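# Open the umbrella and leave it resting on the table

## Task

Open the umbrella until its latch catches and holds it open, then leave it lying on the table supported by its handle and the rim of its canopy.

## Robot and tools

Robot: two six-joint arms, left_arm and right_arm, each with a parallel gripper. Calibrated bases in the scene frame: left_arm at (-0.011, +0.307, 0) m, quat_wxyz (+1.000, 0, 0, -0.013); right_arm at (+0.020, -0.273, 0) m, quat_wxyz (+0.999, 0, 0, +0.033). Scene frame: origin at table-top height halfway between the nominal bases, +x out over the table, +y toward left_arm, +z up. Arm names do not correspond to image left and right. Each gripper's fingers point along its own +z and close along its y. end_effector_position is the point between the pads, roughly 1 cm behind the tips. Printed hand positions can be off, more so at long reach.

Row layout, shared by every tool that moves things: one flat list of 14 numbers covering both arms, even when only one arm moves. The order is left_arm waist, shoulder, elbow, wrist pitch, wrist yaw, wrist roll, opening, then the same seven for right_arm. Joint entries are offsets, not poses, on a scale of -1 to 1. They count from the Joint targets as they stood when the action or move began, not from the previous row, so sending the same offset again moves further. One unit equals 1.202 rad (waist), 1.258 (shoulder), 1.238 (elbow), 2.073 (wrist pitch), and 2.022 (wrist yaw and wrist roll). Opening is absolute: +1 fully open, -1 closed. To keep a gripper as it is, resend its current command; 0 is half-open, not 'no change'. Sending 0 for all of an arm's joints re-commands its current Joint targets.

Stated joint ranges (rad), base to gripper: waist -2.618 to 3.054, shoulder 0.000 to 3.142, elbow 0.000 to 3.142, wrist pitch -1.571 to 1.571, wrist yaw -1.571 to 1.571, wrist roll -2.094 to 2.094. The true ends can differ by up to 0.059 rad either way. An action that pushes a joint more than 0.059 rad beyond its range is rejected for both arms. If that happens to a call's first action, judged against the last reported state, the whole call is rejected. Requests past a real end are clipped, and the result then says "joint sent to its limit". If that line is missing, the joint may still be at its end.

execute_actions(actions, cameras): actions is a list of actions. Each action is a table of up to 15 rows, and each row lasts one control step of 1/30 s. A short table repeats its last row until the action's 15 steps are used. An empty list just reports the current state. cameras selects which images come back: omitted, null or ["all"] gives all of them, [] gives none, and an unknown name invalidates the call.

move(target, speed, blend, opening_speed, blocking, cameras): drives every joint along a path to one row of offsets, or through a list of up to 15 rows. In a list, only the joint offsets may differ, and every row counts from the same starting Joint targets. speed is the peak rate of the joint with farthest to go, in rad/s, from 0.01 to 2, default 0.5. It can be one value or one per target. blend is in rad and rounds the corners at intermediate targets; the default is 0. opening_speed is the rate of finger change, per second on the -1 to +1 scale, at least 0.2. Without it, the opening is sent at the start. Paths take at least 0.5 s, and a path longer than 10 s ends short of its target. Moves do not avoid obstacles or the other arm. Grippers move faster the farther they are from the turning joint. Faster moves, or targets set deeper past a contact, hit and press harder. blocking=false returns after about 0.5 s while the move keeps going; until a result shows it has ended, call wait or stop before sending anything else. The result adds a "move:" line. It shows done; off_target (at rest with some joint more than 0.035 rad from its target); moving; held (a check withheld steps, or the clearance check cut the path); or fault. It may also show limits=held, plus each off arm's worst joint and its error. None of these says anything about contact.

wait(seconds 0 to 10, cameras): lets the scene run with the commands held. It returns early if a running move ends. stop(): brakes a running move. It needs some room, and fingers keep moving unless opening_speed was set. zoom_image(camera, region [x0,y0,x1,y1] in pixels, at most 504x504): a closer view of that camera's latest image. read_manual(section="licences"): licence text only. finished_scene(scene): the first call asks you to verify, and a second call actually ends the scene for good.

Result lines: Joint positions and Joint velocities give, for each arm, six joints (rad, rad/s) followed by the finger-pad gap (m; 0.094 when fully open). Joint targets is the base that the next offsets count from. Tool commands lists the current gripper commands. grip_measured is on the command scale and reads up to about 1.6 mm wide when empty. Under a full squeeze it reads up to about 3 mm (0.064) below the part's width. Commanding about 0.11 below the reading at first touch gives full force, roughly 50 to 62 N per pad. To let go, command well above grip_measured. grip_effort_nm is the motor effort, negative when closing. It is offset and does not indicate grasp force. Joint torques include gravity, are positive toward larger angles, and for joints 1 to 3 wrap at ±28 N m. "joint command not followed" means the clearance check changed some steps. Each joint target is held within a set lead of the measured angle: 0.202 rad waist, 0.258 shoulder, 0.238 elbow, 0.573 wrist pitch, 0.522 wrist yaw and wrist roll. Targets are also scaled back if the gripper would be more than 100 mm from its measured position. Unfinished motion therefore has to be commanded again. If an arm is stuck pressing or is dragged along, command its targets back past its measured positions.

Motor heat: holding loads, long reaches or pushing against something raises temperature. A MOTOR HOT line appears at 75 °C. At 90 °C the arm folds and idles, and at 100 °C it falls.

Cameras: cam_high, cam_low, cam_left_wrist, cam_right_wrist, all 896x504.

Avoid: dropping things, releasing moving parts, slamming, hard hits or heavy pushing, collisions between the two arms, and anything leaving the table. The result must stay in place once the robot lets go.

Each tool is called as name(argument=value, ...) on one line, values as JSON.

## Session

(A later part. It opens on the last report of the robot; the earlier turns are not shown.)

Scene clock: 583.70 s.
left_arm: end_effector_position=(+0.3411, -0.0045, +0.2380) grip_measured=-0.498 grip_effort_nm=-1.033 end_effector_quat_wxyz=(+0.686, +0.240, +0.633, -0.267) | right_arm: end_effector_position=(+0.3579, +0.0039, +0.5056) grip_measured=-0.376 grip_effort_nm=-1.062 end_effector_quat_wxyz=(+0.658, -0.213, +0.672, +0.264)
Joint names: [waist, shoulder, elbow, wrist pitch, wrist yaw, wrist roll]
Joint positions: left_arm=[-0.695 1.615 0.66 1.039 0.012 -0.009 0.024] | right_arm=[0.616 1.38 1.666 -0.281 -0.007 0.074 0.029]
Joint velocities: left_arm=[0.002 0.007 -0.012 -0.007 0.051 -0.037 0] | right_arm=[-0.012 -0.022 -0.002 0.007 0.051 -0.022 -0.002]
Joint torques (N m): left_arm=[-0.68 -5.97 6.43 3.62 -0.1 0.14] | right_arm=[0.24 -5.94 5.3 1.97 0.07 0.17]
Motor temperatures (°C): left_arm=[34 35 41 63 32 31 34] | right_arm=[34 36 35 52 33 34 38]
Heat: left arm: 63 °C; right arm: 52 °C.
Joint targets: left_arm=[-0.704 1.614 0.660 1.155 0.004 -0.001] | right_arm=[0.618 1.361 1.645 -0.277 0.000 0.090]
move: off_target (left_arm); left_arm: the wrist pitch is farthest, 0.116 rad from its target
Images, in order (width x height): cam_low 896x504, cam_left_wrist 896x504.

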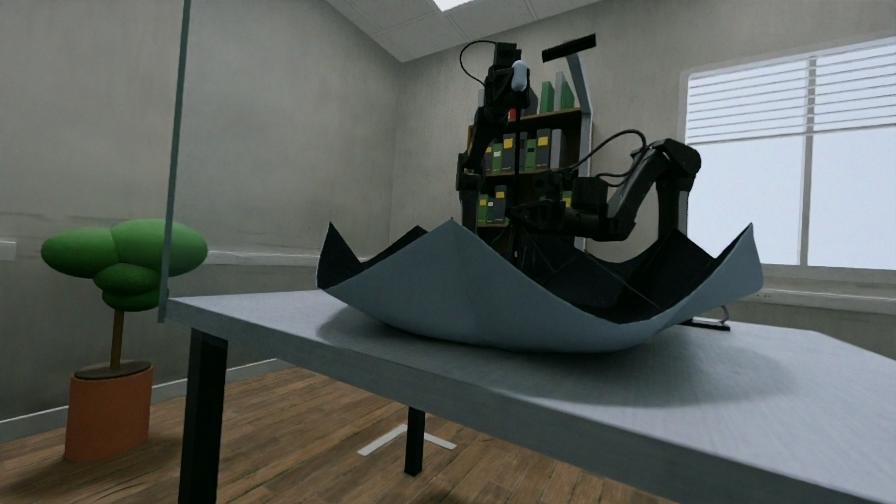

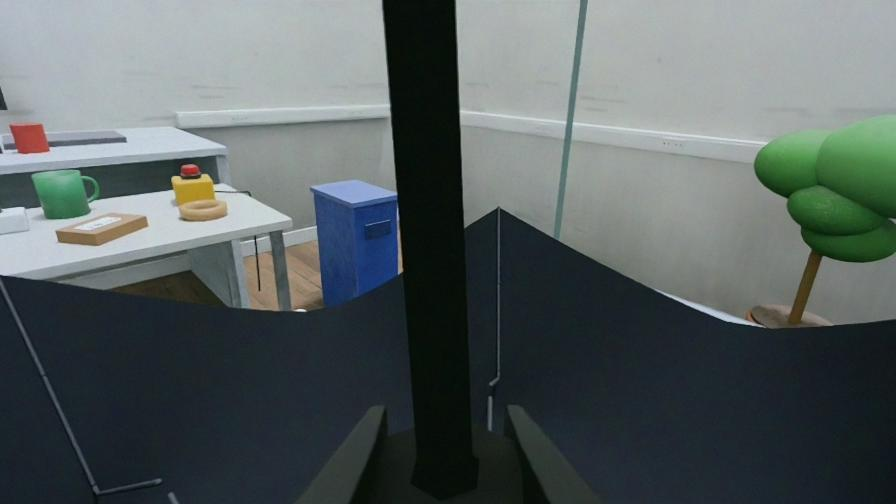

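move(target=[0.0,0.012,-0.01,-0.14,0,0,-0.7,0,0,0,0,0,0,-0.6], speed=0.2, cameras=[])

move(target=[0.0,0.008,-0.008,-0.05,0,0,-0.7,0,0,0,0,0,0,-0.6], speed=0.15, cameras=["cam_low","cam_left_wrist"])

Scene clock: 617.53 s.
left_arm: end_effector_position=(+0.3415, -0.0052, +0.2256) grip_measured=-0.498 grip_effort_nm=-1.033 end_effector_quat_wxyz=(+0.670, +0.247, +0.649, -0.261) | right_arm: end_effector_position=(+0.3581, +0.0043, +0.5018) grip_measured=-0.376 grip_effort_nm=-1.062 end_effector_quat_wxyz=(+0.654, -0.215, +0.677, +0.262)
Joint names: [waist, shoulder, elbow, wrist pitch, wrist yaw, wrist roll]
Joint positions: left_arm=[-0.695 1.615 0.66 0.99 0.014 -0.009 0.024] | right_arm=[0.616 1.38 1.663 -0.291 -0.007 0.074 0.029]
Joint velocities: left_arm=[-0.002 0.002 -0.007 -0.022 -0.022 0.007 0] | right_arm=[-0.022 -0.017 0.002 0.022 -0.007 0.007 0.001]
Joint torques (N m): left_arm=[-0.68 -4.92 5.52 1.14 -0.11 0.14] | right_arm=[0.2 -5.98 5.64 2.06 0.07 0.19]
Motor temperatures (°C): left_arm=[34 35 41 64 32 31 34] | right_arm=[34 36 35 49 33 34 38]
Heat: left arm: 64 °C; right arm: 49 °C.
Joint targets: left_arm=[-0.704 1.629 0.648 0.864 0.004 -0.001] | right_arm=[0.618 1.361 1.645 -0.277 -0.001 0.090]
move: off_target (left_arm); left_arm: the wrist pitch is farthest, 0.125 rad from its target
No camera images: "cameras" was empty.

Scene clock: 618.47 s.
left_arm: end_effector_position=(+0.3415, -0.0053, +0.2226) grip_measured=-0.498 grip_effort_nm=-1.038 end_effector_quat_wxyz=(+0.666, +0.248, +0.653, -0.260) | right_arm: end_effector_position=(+0.3581, +0.0043, +0.5018) grip_measured=-0.376 grip_effort_nm=-1.072 end_effector_quat_wxyz=(+0.654, -0.215, +0.677, +0.262)
Joint names: [waist, shoulder, elbow, wrist pitch, wrist yaw, wrist roll]
Joint positions: left_arm=[-0.695 1.615 0.66 0.978 0.014 -0.009 0.024] | right_arm=[0.616 1.38 1.663 -0.291 -0.007 0.074 0.029]
Joint velocities: left_arm=[0.007 0.017 -0.012 -0.007 0.022 0.095 0] | right_arm=[-0.037 0.002 -0.012 0.007 0.007 -0.022 0]
Joint torques (N m): left_arm=[-0.68 -4.22 4.77 0.23 -0.11 0.13] | right_arm=[0.21 -5.96 5.6 2.07 0.08 0.18]
Motor temperatures (°C): left_arm=[34 35 41 64 32 31 34] | right_arm=[34 36 35 49 33 34 38]
Heat: left arm: 64 °C; right arm: 49 °C.
Joint targets: left_arm=[-0.704 1.639 0.638 0.761 0.004 -0.001] | right_arm=[0.618 1.361 1.645 -0.277 -0.001 0.090]
move: off_target (left_arm); left_arm: the wrist pitch is farthest, 0.217 rad from its target
Images, in order (width x height): cam_low 896x504, cam_left_wrist 896x504.

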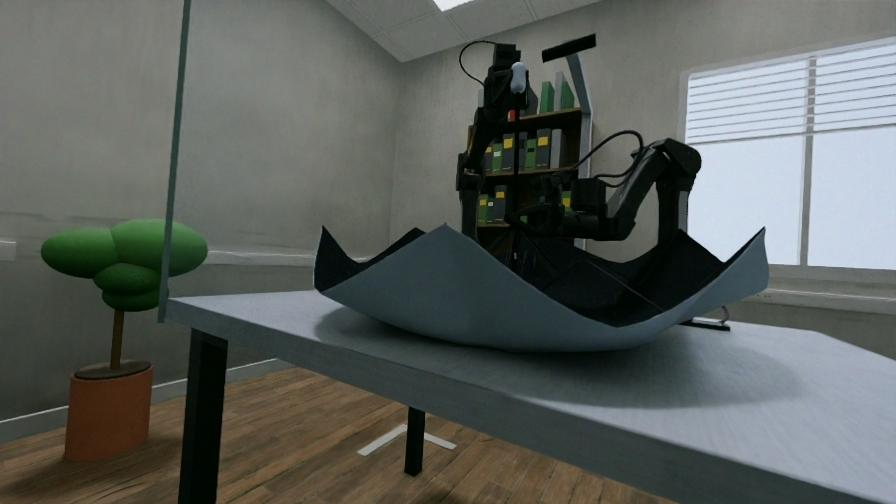

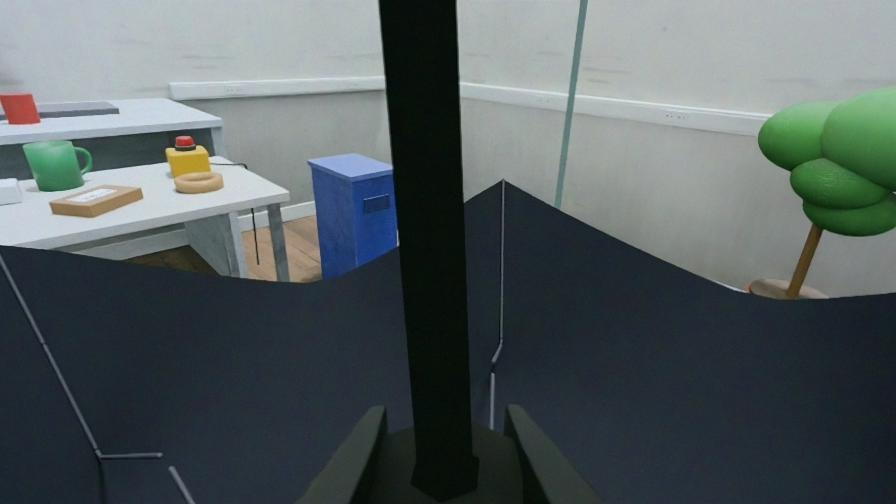

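move(target=[0.0,0.0,-0.0,-0.06,0,0,-0.7,0,0,0,0,0,0,-0.6], speed=0.15, cameras=["cam_low","cam_left_wrist"])

Scene clock: 621.10 s.
left_arm: end_effector_position=(+0.3413, -0.0053, +0.2198) grip_measured=-0.498 grip_effort_nm=-1.033 end_effector_quat_wxyz=(+0.655, +0.253, +0.664, -0.256) | right_arm: end_effector_position=(+0.3581, +0.0043, +0.5018) grip_measured=-0.376 grip_effort_nm=-1.053 end_effector_quat_wxyz=(+0.654, -0.215, +0.677, +0.262)
Joint names: [waist, shoulder, elbow, wrist pitch, wrist yaw, wrist roll]
Joint positions: left_arm=[-0.695 1.598 0.669 0.918 0.015 -0.009 0.024] | right_arm=[0.616 1.38 1.663 -0.291 -0.007 0.074 0.029]
Joint velocities: left_arm=[0.012 -0.007 0.002 -0.066 0.051 0.066 -0.001] | right_arm=[-0.017 -0.017 -0.002 0.037 0.081 0.051 -0.001]
Joint torques (N m): left_arm=[-0.66 -2.99 4.23 -0.39 -0.12 0.13] | right_arm=[0.21 -5.97 5.59 2.07 0.07 0.17]
Motor temperatures (°C): left_arm=[34 35 41 62 32 31 34] | right_arm=[34 36 35 50 33 34 38]
Heat: left arm: 62 °C; right arm: 50 °C.
Joint targets: left_arm=[-0.703 1.638 0.639 0.641 0.005 -0.001] | right_arm=[0.618 1.361 1.645 -0.277 -0.001 0.090]
move: off_target (left_arm); left_arm: the wrist pitch is farthest, 0.281 rad from its target
Images, in order (width x height): cam_low 896x504, cam_left_wrist 896x504.

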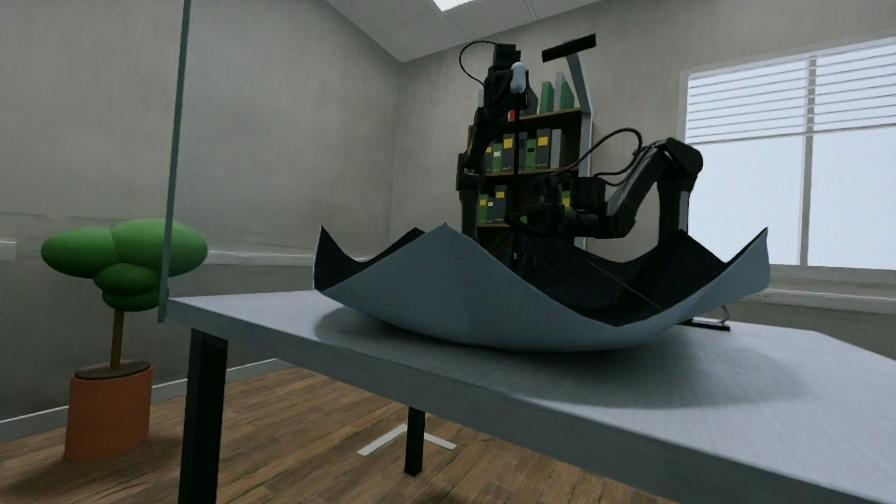

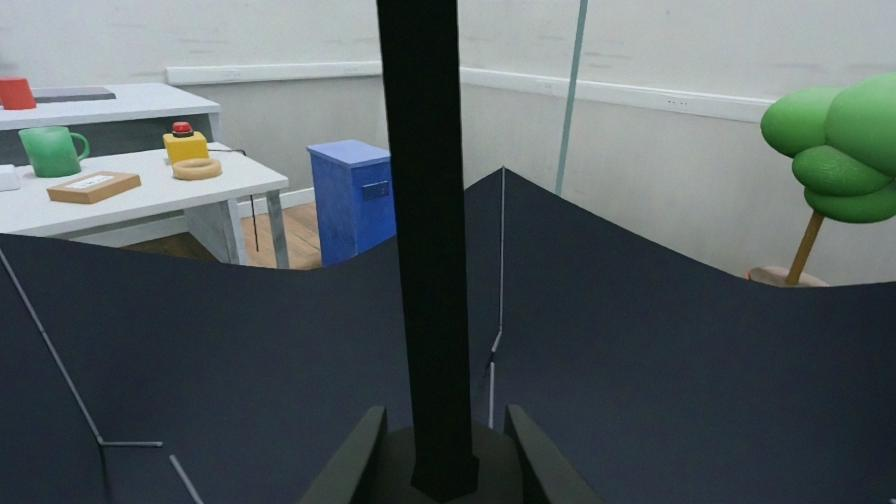

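move(target=[0.0,-0.0175,0.017,0.1635,0,0,-0.7,0,0,0,0,0,0,-0.6], speed=0.25, cameras=[])

Scene clock: 669.27 s.
left_arm: end_effector_position=(+0.3415, -0.0057, +0.2266) grip_measured=-0.498 grip_effort_nm=-1.043 end_effector_quat_wxyz=(+0.665, +0.249, +0.654, -0.260) | right_arm: end_effector_position=(+0.3581, +0.0043, +0.5018) grip_measured=-0.376 grip_effort_nm=-1.067 end_effector_quat_wxyz=(+0.654, -0.215, +0.677, +0.262)
Joint names: [waist, shoulder, elbow, wrist pitch, wrist yaw, wrist roll]
Joint positions: left_arm=[-0.695 1.602 0.669 0.954 0.016 -0.009 0.024] | right_arm=[0.616 1.38 1.663 -0.291 -0.007 0.074 0.029]
Joint velocities: left_arm=[0.007 -0.002 -0.002 0.037 -0.037 0.037 0] | right_arm=[0.012 -0.017 0.012 -0.022 0.007 -0.007 -0.001]
Joint torques (N m): left_arm=[-0.68 -4.9 5.78 2.7 -0.13 0.14] | right_arm=[0.2 -6.01 5.6 2.08 0.07 0.18]
Motor temperatures (°C): left_arm=[34 35 40 51 32 31 34] | right_arm=[34 36 35 52 33 34 38]
Heat: left arm: 51 °C; right arm: 52 °C.
Joint targets: left_arm=[-0.703 1.616 0.660 0.980 0.004 -0.001] | right_arm=[0.618 1.361 1.645 -0.277 -0.001 0.090]
move: done
No camera images: "cameras" was empty.

move(target=[0.0,0,0,0,0,0,-0.05,0,0,0,0,0,0,-0.6], speed=0.25, opening_speed=0.6, cameras=["cam_low","cam_left_wrist"])

Scene clock: 671.93 s.
left_arm: end_effector_position=(+0.3420, -0.0049, +0.2330) grip_measured=-0.051 grip_effort_nm=0.061 end_effector_quat_wxyz=(+0.675, +0.245, +0.645, -0.261) | right_arm: end_effector_position=(+0.3581, +0.0043, +0.5017) grip_measured=-0.376 grip_effort_nm=-1.057 end_effector_quat_wxyz=(+0.653, -0.215, +0.677, +0.262)
Joint names: [waist, shoulder, elbow, wrist pitch, wrist yaw, wrist roll]
Joint positions: left_arm=[-0.695 1.603 0.669 0.98 0.011 -0.006 0.045] | right_arm=[0.616 1.38 1.663 -0.291 -0.007 0.074 0.029]
Joint velocities: left_arm=[-0.002 0.007 -0.002 -0.022 0.037 0.037 0] | right_arm=[-0.002 0.002 -0.007 0.022 -0.081 -0.066 0]
Joint torques (N m): left_arm=[-0.66 -4.89 5.81 2.42 -0.08 0.11] | right_arm=[0.17 -5.98 5.59 2.07 0.08 0.17]
Motor temperatures (°C): left_arm=[34 35 40 53 32 31 34] | right_arm=[34 36 35 52 33 34 38]
Heat: left arm: 53 °C; right arm: 52 °C.
Joint targets: left_arm=[-0.703 1.617 0.660 0.980 0.004 -0.001] | right_arm=[0.618 1.361 1.645 -0.277 -0.001 0.090]
move: done
Images, in order (width x height): cam_low 896x504, cam_left_wrist 896x504.

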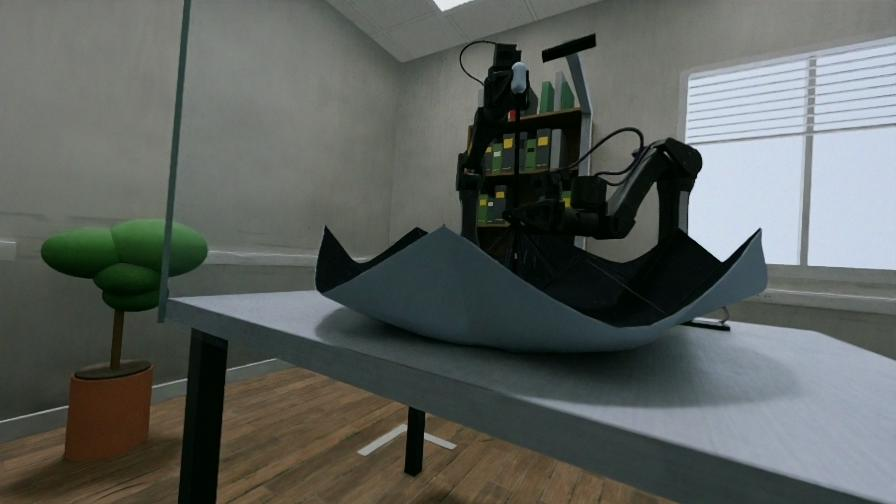

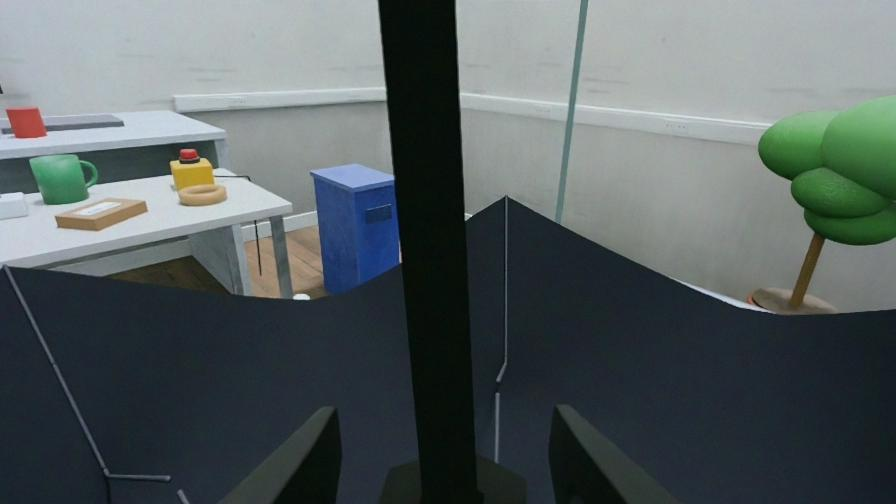

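move(target=[[-0.1235,0.0111,0.0727,-0.0415,-0.1983,0,0.1,0,0,0,0,0,0,-0.6],[-0.2255,0.0837,0.1559,-0.0470,-0.3887,0,0.1,0,0,0,0,0,0,-0.6],[-0.2903,0.1852,0.2859,-0.0632,-0.5569,0,0.1,0,0,0,0,0,0,-0.6],[-0.3197,0.2993,0.4507,-0.0926,-0.7033,0,0.1,0,0,0,0,0,0,-0.6]], speed=0.5, blend=0.08, opening_speed=1.0, cameras=["all"])

Scene clock: 683.63 s.
left_arm: end_effector_position=(+0.3439, -0.0056, +0.2339) grip_measured=+0.099 grip_effort_nm=0.056 end_effector_quat_wxyz=(+0.701, -0.118, +0.696, +0.098) | right_arm: end_effector_position=(+0.3580, +0.0044, +0.5003) grip_measured=-0.376 grip_effort_nm=-1.062 end_effector_quat_wxyz=(+0.650, -0.213, +0.679, +0.264)
Joint names: [waist, shoulder, elbow, wrist pitch, wrist yaw, wrist roll]
Joint positions: left_arm=[-1.079 1.973 1.193 0.803 -1.412 -0.006 0.052] | right_arm=[0.616 1.38 1.663 -0.297 -0.007 0.082 0.029]
Joint velocities: left_arm=[-0.002 0.002 -0.002 0.022 0.007 0.022 -0.001] | right_arm=[-0.017 -0.017 -0.027 -0.037 -0.022 -0.051 0]
Joint torques (N m): left_arm=[-0.66 -7.46 8.55 1.59 -0.09 0.1] | right_arm=[0.18 -5.98 5.6 2.11 0.07 0.09]
Motor temperatures (°C): left_arm=[34 35 41 54 32 31 33] | right_arm=[34 36 35 52 33 34 38]
Heat: left arm: 54 °C; right arm: 52 °C.
Joint targets: left_arm=[-1.087 1.993 1.218 0.788 -1.418 -0.001] | right_arm=[0.618 1.361 1.645 -0.277 -0.001 0.090]
move: done

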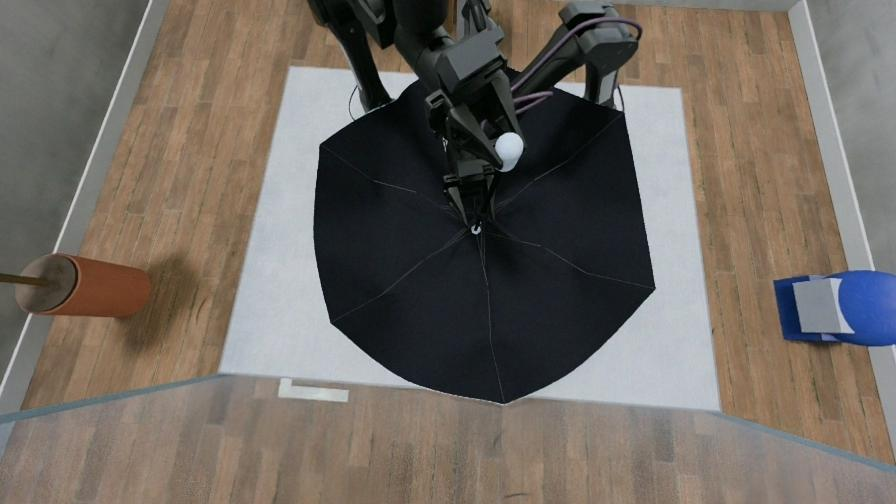

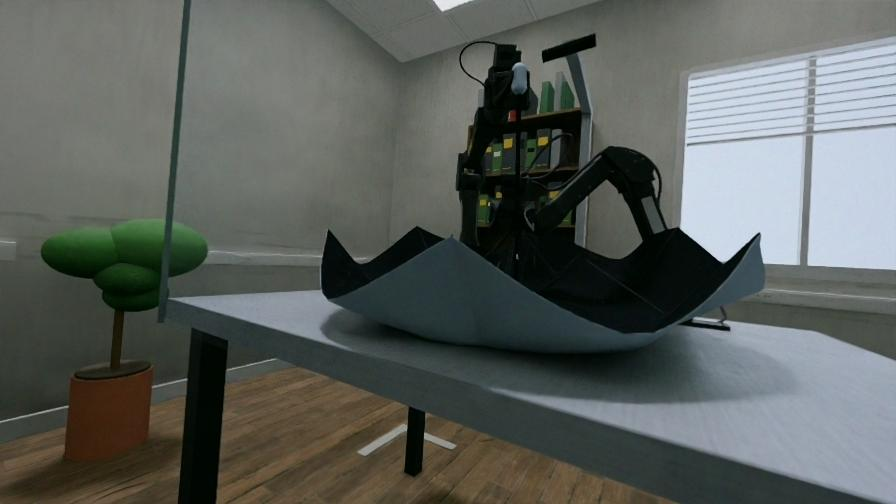

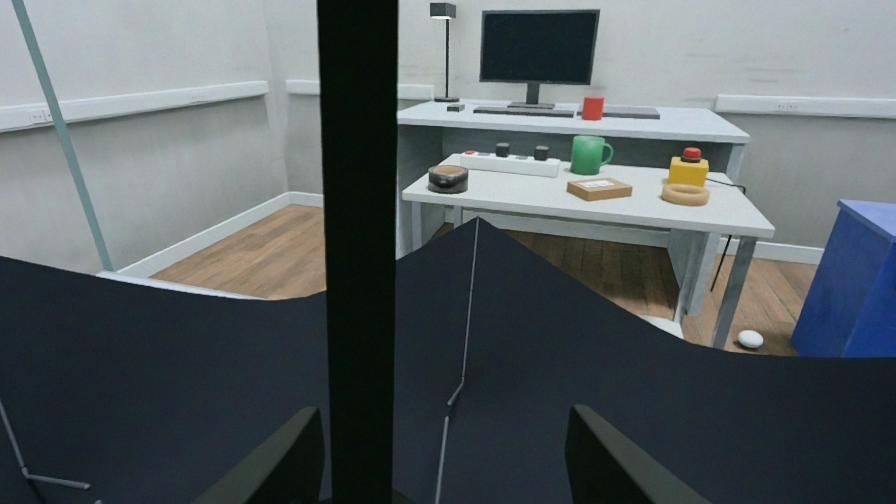

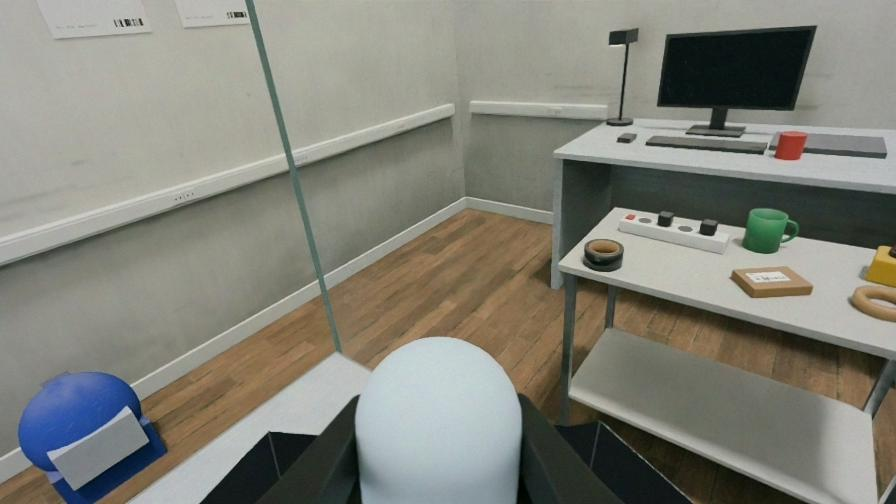

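move(target=[0.0208,-0.0541,-0.1066,0.029,0.0104,0,0.1,0,0,0,0,0,0,-0.6], speed=0.15, cameras=["cam_high","cam_left_wrist"])

Scene clock: 694.47 s.
left_arm: end_effector_position=(+0.3407, +0.0091, +0.2202) grip_measured=+0.099 grip_effort_nm=0.061 end_effector_quat_wxyz=(+0.699, -0.111, +0.698, +0.105) | right_arm: end_effector_position=(+0.3580, +0.0044, +0.5003) grip_measured=-0.376 grip_effort_nm=-1.062 end_effector_quat_wxyz=(+0.650, -0.213, +0.679, +0.264)
Joint names: [waist, shoulder, elbow, wrist pitch, wrist yaw, wrist roll]
Joint positions: left_arm=[-1.07 1.951 1.104 0.851 -1.403 -0.006 0.052] | right_arm=[0.616 1.38 1.663 -0.297 -0.007 0.082 0.029]
Joint velocities: left_arm=[-0.002 -0.007 -0.012 -0.037 0.007 -0.007 0] | right_arm=[-0.002 -0.022 -0.002 -0.051 0.037 -0.066 0]
Joint torques (N m): left_arm=[0.65 -10.52 4.88 1.73 0.01 0.11] | right_arm=[0.21 -5.93 5.64 2.13 0.08 0.09]
Motor temperatures (°C): left_arm=[34 36 41 53 32 31 33] | right_arm=[34 36 35 51 33 34 38]
Heat: left arm: 53 °C; right arm: 51 °C.
Joint targets: left_arm=[-1.063 1.925 1.086 0.849 -1.396 -0.001] | right_arm=[0.618 1.361 1.645 -0.277 -0.001 0.090]
move: done
Images, in order (width x height): cam_high 896x504, cam_left_wrist 896x504.

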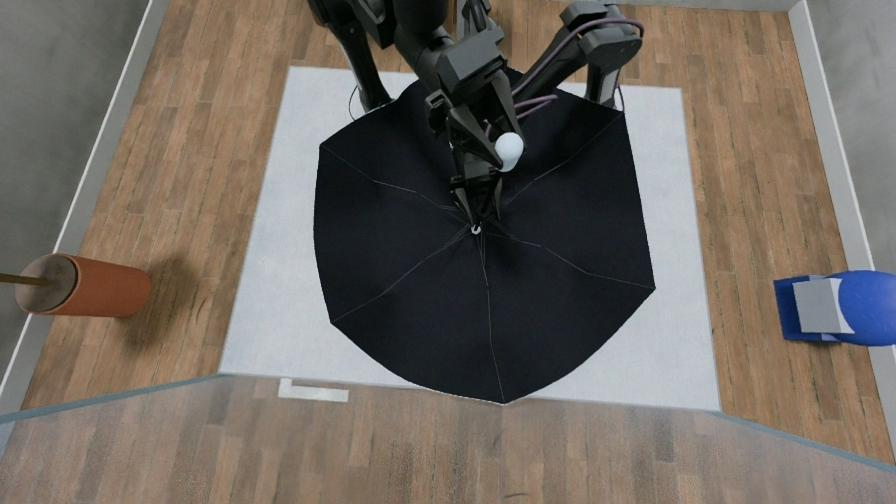

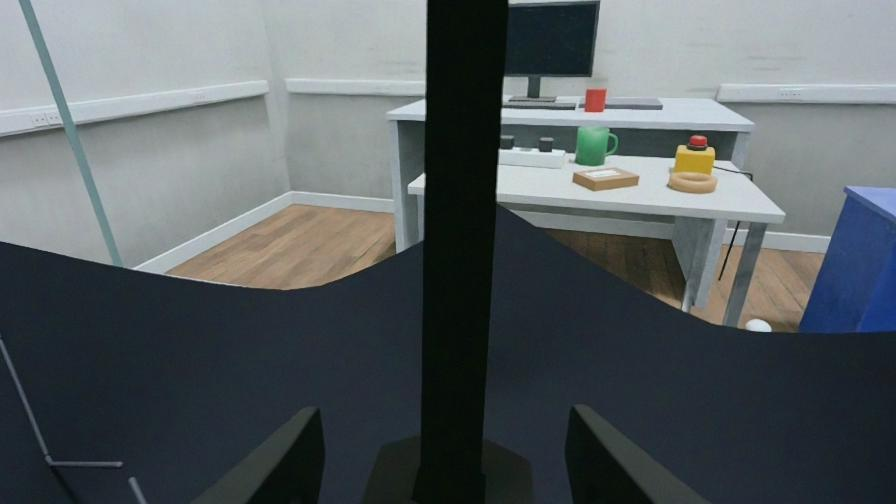

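move(target=[0,0,0,0,0,0,-0.7,0,0,0,0,0,0,-0.6], speed=0.15, opening_speed=0.5, cameras=["cam_low","cam_left_wrist"])

Scene clock: 699.10 s.
left_arm: end_effector_position=(+0.3408, +0.0088, +0.2205) grip_measured=-0.501 grip_effort_nm=-1.043 end_effector_quat_wxyz=(+0.699, -0.105, +0.699, +0.110) | right_arm: end_effector_position=(+0.3579, +0.0045, +0.5003) grip_measured=-0.376 grip_effort_nm=-1.062 end_effector_quat_wxyz=(+0.650, -0.213, +0.679, +0.264)
Joint names: [waist, shoulder, elbow, wrist pitch, wrist yaw, wrist roll]
Joint positions: left_arm=[-1.07 1.95 1.104 0.85 -1.4 0.011 0.023] | right_arm=[0.616 1.38 1.663 -0.297 -0.008 0.082 0.029]
Joint velocities: left_arm=[0.007 0.012 -0.012 0.066 -0.022 0.037 0] | right_arm=[0.007 -0.012 -0.002 0.022 -0.037 0.022 0.001]
Joint torques (N m): left_arm=[0.68 -10.5 4.85 1.75 0 -0.08] | right_arm=[0.18 -5.96 5.64 2.13 0.08 0.1]
Motor temperatures (°C): left_arm=[34 36 41 53 32 31 33] | right_arm=[34 36 35 51 33 34 38]
Heat: left arm: 53 °C; right arm: 51 °C.
Joint targets: left_arm=[-1.063 1.925 1.086 0.848 -1.397 -0.001] | right_arm=[0.618 1.361 1.645 -0.277 -0.001 0.090]
move: done
Images, in order (width x height): cam_low 896x504, cam_left_wrist 896x504.

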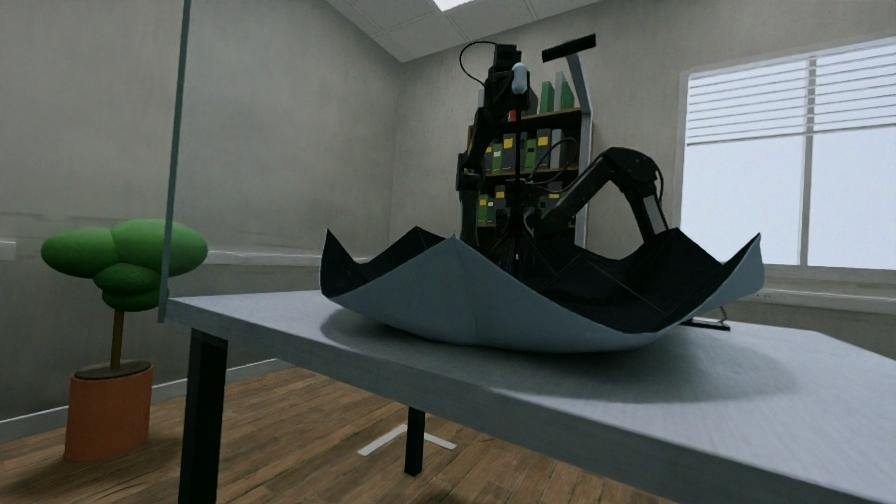

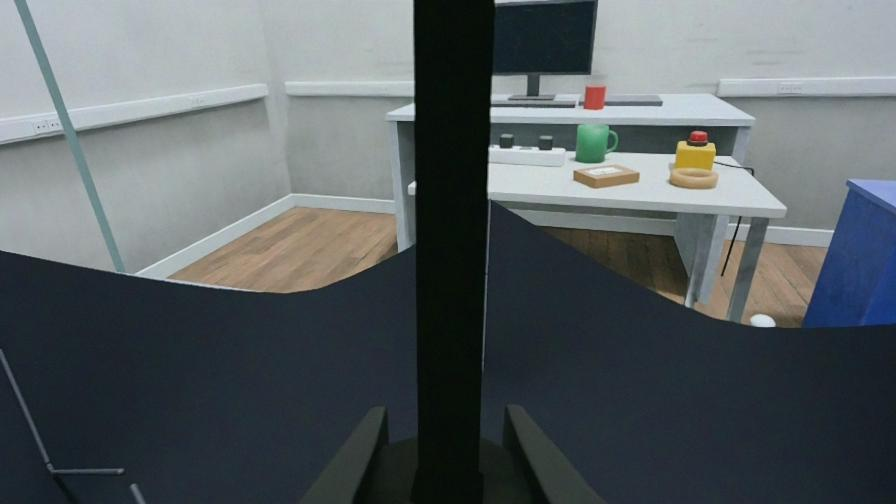

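move(target=[0,0.0497,-0.0182,-0.022,0,0,-0.7,0,0,0,0,0,0,-0.6], speed=0.1, cameras=[])

move(target=[0,0.0175,-0.0132,-0.0183,0,0,-0.7,0,0,0,0,0,0,-0.6], speed=0.1, cameras=["cam_low","cam_left_wrist"])

Scene clock: 705.40 s.
left_arm: end_effector_position=(+0.3406, +0.0085, +0.2153) grip_measured=-0.502 grip_effort_nm=-1.038 end_effector_quat_wxyz=(+0.698, -0.099, +0.701, +0.109) | right_arm: end_effector_position=(+0.3579, +0.0045, +0.5003) grip_measured=-0.376 grip_effort_nm=-1.057 end_effector_quat_wxyz=(+0.650, -0.213, +0.679, +0.264)
Joint names: [waist, shoulder, elbow, wrist pitch, wrist yaw, wrist roll]
Joint positions: left_arm=[-1.07 1.953 1.091 0.85 -1.39 0.003 0.023] | right_arm=[0.616 1.38 1.663 -0.297 -0.008 0.082 0.029]
Joint velocities: left_arm=[-0.002 -0.012 0.002 -0.007 0.022 0.022 0] | right_arm=[0.017 0.007 0.007 -0.095 -0.066 -0.037 0]
Joint torques (N m): left_arm=[0.66 -6.05 4.12 1.29 -0.11 0] | right_arm=[0.1 -5.94 5.6 2.13 0.08 0.1]
Motor temperatures (°C): left_arm=[34 36 40 52 32 31 33] | right_arm=[34 36 35 51 33 34 38]
Heat: left arm: 52 °C; right arm: 51 °C.
Joint targets: left_arm=[-1.063 1.988 1.063 0.803 -1.397 -0.001] | right_arm=[0.618 1.361 1.645 -0.277 0.000 0.090]
move: off_target (left_arm); left_arm: the wrist pitch is farthest, 0.048 rad from its target
No camera images: "cameras" was empty.

Scene clock: 706.10 s.
left_arm: end_effector_position=(+0.3407, +0.0083, +0.2119) grip_measured=-0.502 grip_effort_nm=-1.028 end_effector_quat_wxyz=(+0.697, -0.097, +0.702, +0.110) | right_arm: end_effector_position=(+0.3579, +0.0045, +0.5003) grip_measured=-0.376 grip_effort_nm=-1.062 end_effector_quat_wxyz=(+0.650, -0.213, +0.679, +0.264)
Joint names: [waist, shoulder, elbow, wrist pitch, wrist yaw, wrist roll]
Joint positions: left_arm=[-1.07 1.959 1.087 0.85 -1.389 -0.001 0.023] | right_arm=[0.616 1.38 1.663 -0.297 -0.008 0.082 0.029]
Joint velocities: left_arm=[-0.017 -0.012 0.002 -0.037 -0.007 -0.007 0.001] | right_arm=[-0.027 0.022 -0.017 -0.007 0.007 0.037 0]
Joint torques (N m): left_arm=[0.69 -4.9 3.11 0.91 -0.12 0.06] | right_arm=[0.16 -5.97 5.59 2.12 0.09 0.1]
Motor temperatures (°C): left_arm=[34 36 40 52 32 31 33] | right_arm=[34 36 35 51 33 34 38]
Heat: left arm: 52 °C; right arm: 51 °C.
Joint targets: left_arm=[-1.062 2.010 1.047 0.765 -1.397 -0.001] | right_arm=[0.618 1.361 1.645 -0.277 0.000 0.090]
move: off_target (left_arm); left_arm: the wrist pitch is farthest, 0.085 rad from its target
Images, in order (width x height): cam_low 896x504, cam_left_wrist 896x504.

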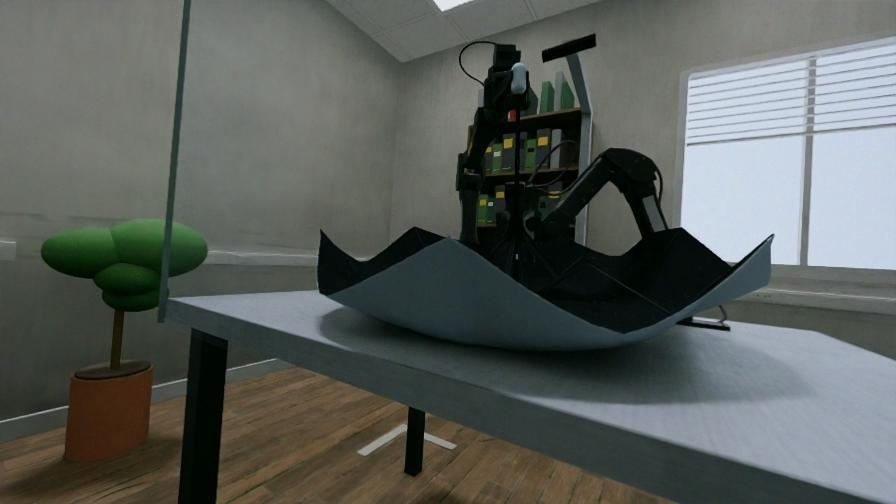

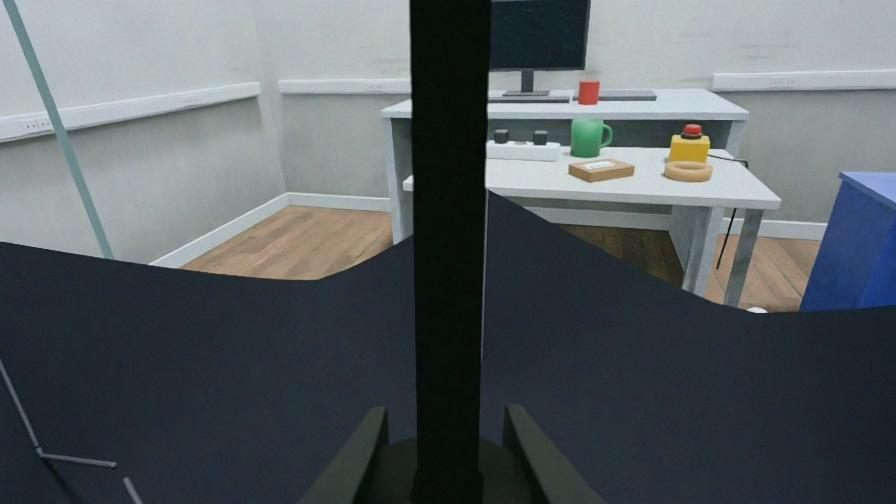

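move(target=[0, 0.022, -0.0165, -0.014, 0, 0, -0.7, 0, 0, 0, 0, 0, 0, -0.6], speed=0.1, cameras=["cam_high", "cam_low"])

Scene clock: 720.57 s.
left_arm: end_effector_position=(+0.3402, +0.0083, +0.2080) grip_measured=-0.502 grip_effort_nm=-1.038 end_effector_quat_wxyz=(+0.697, -0.096, +0.702, +0.110) | right_arm: end_effector_position=(+0.3579, +0.0045, +0.5003) grip_measured=-0.376 grip_effort_nm=-1.062 end_effector_quat_wxyz=(+0.650, -0.213, +0.680, +0.265)
Joint names: [waist, shoulder, elbow, wrist pitch, wrist yaw, wrist roll]
Joint positions: left_arm=[-1.071 1.967 1.081 0.863 -1.39 -0.002 0.023] | right_arm=[0.616 1.38 1.663 -0.297 -0.008 0.083 0.029]
Joint velocities: left_arm=[-0.007 0.002 -0.017 -0.051 -0.051 -0.066 0] | right_arm=[-0.007 -0.012 -0.012 -0.037 0.037 -0.066 -0.001]
Joint torques (N m): left_arm=[0.8 -3.6 1.98 0.47 -0.11 0.05] | right_arm=[0.18 -5.98 5.64 2.14 0.07 0.1]
Motor temperatures (°C): left_arm=[34 36 40 50 32 31 34] | right_arm=[34 36 35 50 33 34 38]
Heat: left arm: 50 °C; right arm: 50 °C.
Joint targets: left_arm=[-1.062 2.037 1.026 0.736 -1.397 -0.001] | right_arm=[0.618 1.361 1.645 -0.277 0.000 0.090]
move: off_target (left_arm); left_arm: the wrist pitch is farthest, 0.127 rad from its target
Images, in order (width x height): cam_high 896x504, cam_low 896x504.

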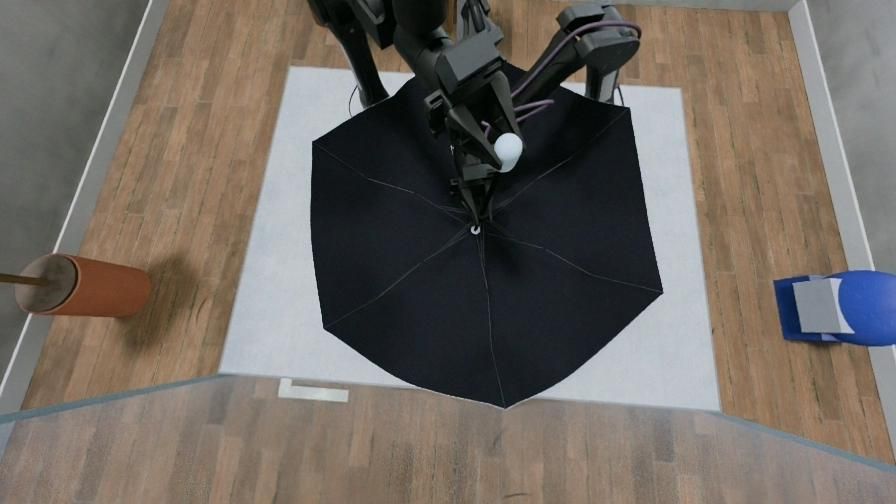

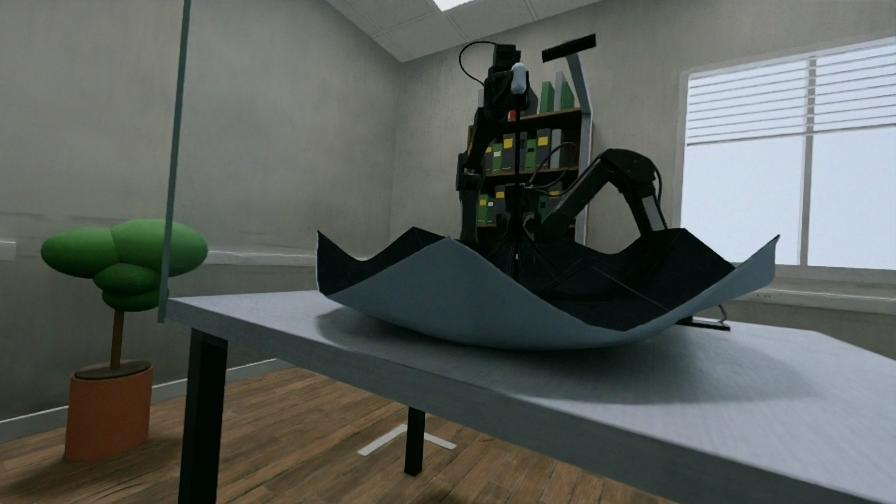

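move(target=[0, 0.022, -0.0165, -0.012, 0, 0, -0.7, 0, 0, 0, 0, 0, 0, -0.6], speed=0.1, cameras=["cam_high", "cam_low", "cam_left_wrist"])

Scene clock: 722.40 s.
left_arm: end_effector_position=(+0.3395, +0.0083, +0.2035) grip_measured=-0.502 grip_effort_nm=-1.038 end_effector_quat_wxyz=(+0.697, -0.096, +0.702, +0.111) | right_arm: end_effector_position=(+0.3579, +0.0045, +0.5003) grip_measured=-0.376 grip_effort_nm=-1.062 end_effector_quat_wxyz=(+0.650, -0.213, +0.680, +0.265)
Joint names: [waist, shoulder, elbow, wrist pitch, wrist yaw, wrist roll]
Joint positions: left_arm=[-1.073 1.977 1.074 0.88 -1.393 -0.001 0.023] | right_arm=[0.616 1.38 1.663 -0.297 -0.008 0.083 0.029]
Joint velocities: left_arm=[0.002 0.002 0.017 -0.007 -0.037 -0.051 0.001] | right_arm=[-0.022 -0.017 -0.012 0.037 0.037 -0.007 0.001]
Joint torques (N m): left_arm=[0.91 -2.36 0.92 0.07 -0.09 0.04] | right_arm=[0.14 -5.98 5.6 2.13 0.09 0.09]
Motor temperatures (°C): left_arm=[34 36 40 49 32 31 34] | right_arm=[34 36 35 50 33 34 38]
Heat: left arm: 49 °C; right arm: 50 °C.
Joint targets: left_arm=[-1.063 2.065 1.006 0.711 -1.397 -0.001] | right_arm=[0.618 1.361 1.645 -0.277 0.000 0.090]
move: off_target (left_arm); left_arm: the wrist pitch is farthest, 0.169 rad from its target
Images, in order (width x height): cam_high 896x504, cam_low 896x504, cam_left_wrist 896x504.

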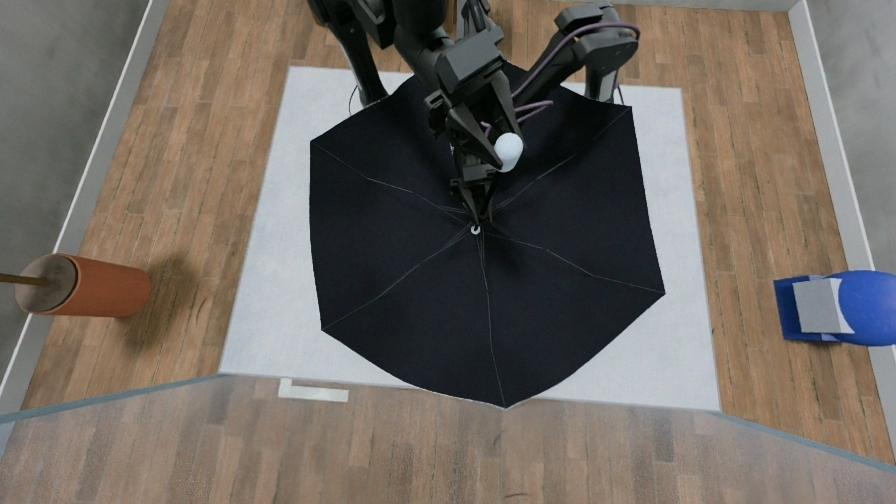

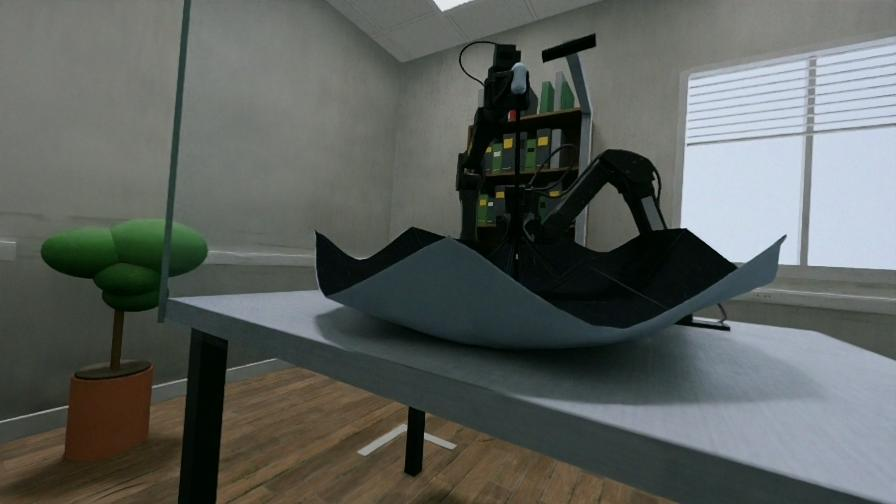

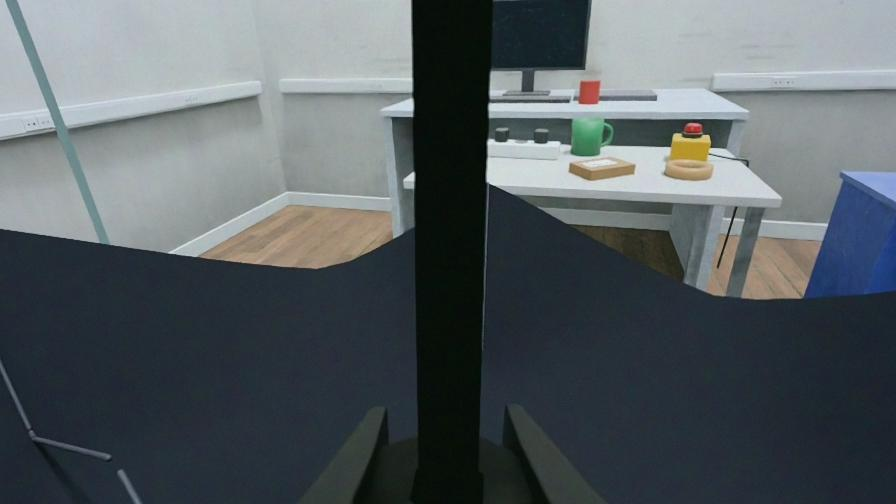

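move(target=[0, 0.022, -0.0165, -0.012, 0, 0, -0.7, 0, 0, 0, 0, 0, 0, -0.6], speed=0.1, cameras=["cam_low"])

execute_actions(actions=[], cameras=["cam_high"])

Scene clock: 727.53 s.
left_arm: end_effector_position=(+0.3389, +0.0082, +0.1993) grip_measured=-0.502 grip_effort_nm=-1.033 end_effector_quat_wxyz=(+0.697, -0.096, +0.702, +0.112) | right_arm: end_effector_position=(+0.3579, +0.0045, +0.5003) grip_measured=-0.376 grip_effort_nm=-1.062 end_effector_quat_wxyz=(+0.650, -0.213, +0.680, +0.265)
Joint names: [waist, shoulder, elbow, wrist pitch, wrist yaw, wrist roll]
Joint positions: left_arm=[-1.074 1.987 1.067 0.899 -1.394 0.002 0.023] | right_arm=[0.616 1.38 1.663 -0.297 -0.008 0.083 0.029]
Joint velocities: left_arm=[-0.002 -0.012 0.007 0.007 -0.007 -0.037 -0.001] | right_arm=[-0.007 0.027 -0.002 -0.022 -0.081 -0.095 0]
Joint torques (N m): left_arm=[1.03 -1.13 -0.17 -0.41 -0.07 0] | right_arm=[0.12 -6 5.64 2.12 0.07 0.09]
Motor temperatures (°C): left_arm=[34 35 39 49 32 31 34] | right_arm=[34 36 35 50 33 34 38]
Heat: left arm: 49 °C; right arm: 50 °C.
Joint targets: left_arm=[-1.063 2.093 0.986 0.686 -1.397 -0.001] | right_arm=[0.618 1.361 1.645 -0.277 0.000 0.090]
move: off_target (left_arm); left_arm: the wrist pitch is farthest, 0.213 rad from its target
Images, in order (width x height): cam_low 896x504.

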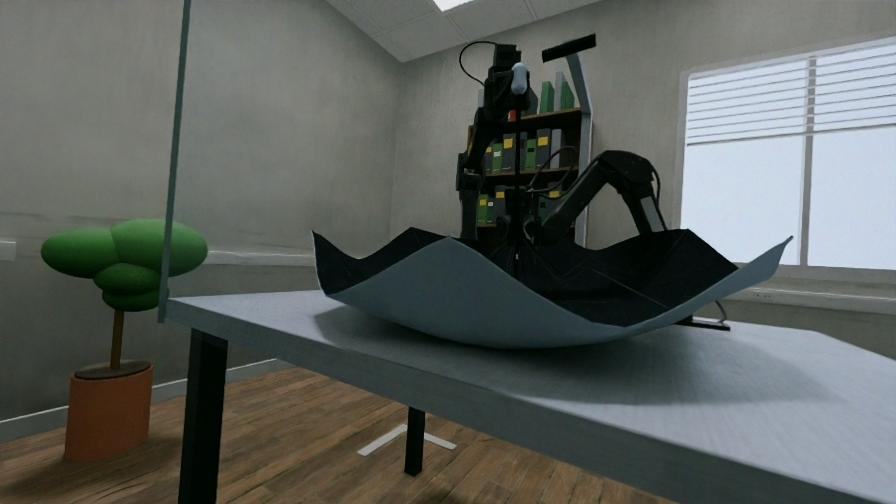

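Scene clock: 727.53 s.
left_arm: end_effector_position=(+0.3389, +0.0082, +0.1993) grip_measured=-0.502 grip_effort_nm=-1.033 end_effector_quat_wxyz=(+0.697, -0.096, +0.702, +0.112) | right_arm: end_effector_position=(+0.3579, +0.0045, +0.5003) grip_measured=-0.376 grip_effort_nm=-1.062 end_effector_quat_wxyz=(+0.650, -0.213, +0.680, +0.265)
Joint names: [waist, shoulder, elbow, wrist pitch, wrist yaw, wrist roll]
Joint positions: left_arm=[-1.074 1.987 1.067 0.899 -1.394 0.002 0.023] | right_arm=[0.616 1.38 1.663 -0.297 -0.008 0.083 0.029]
Joint velocities: left_arm=[-0.002 -0.012 0.007 0.007 -0.007 -0.037 -0.001] | right_arm=[-0.007 0.027 -0.002 -0.022 -0.081 -0.095 0]
Joint torques (N m): left_arm=[1.03 -1.13 -0.17 -0.41 -0.07 0] | right_arm=[0.12 -6 5.64 2.12 0.07 0.09]
Motor temperatures (°C): left_arm=[34 35 39 49 32 31 34] | right_arm=[34 36 35 50 33 34 38]
Heat: left arm: 49 °C; right arm: 50 °C.
Joint targets: left_arm=[-1.063 2.093 0.986 0.686 -1.397 -0.001] | right_arm=[0.618 1.361 1.645 -0.277 0.000 0.090]
Tool commands: left_gripper/opening=-0.7 right_gripper/opening=-0.6
Images, in order (width x height): cam_high 896x504.

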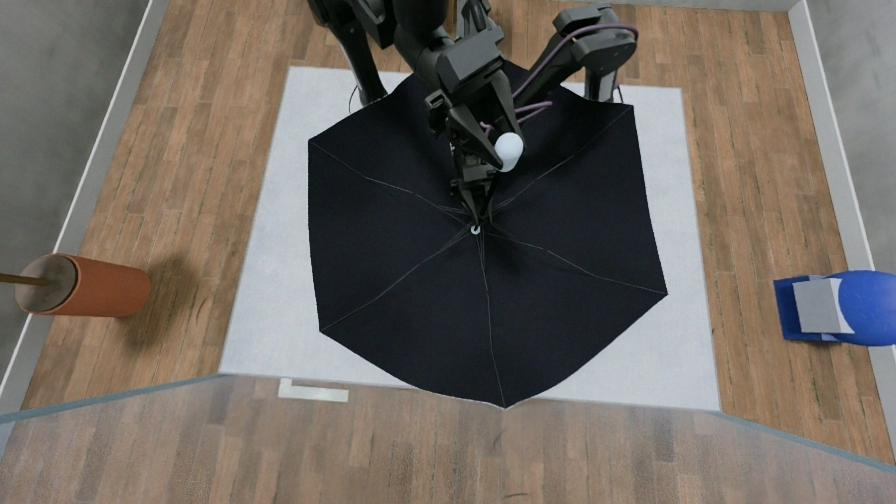

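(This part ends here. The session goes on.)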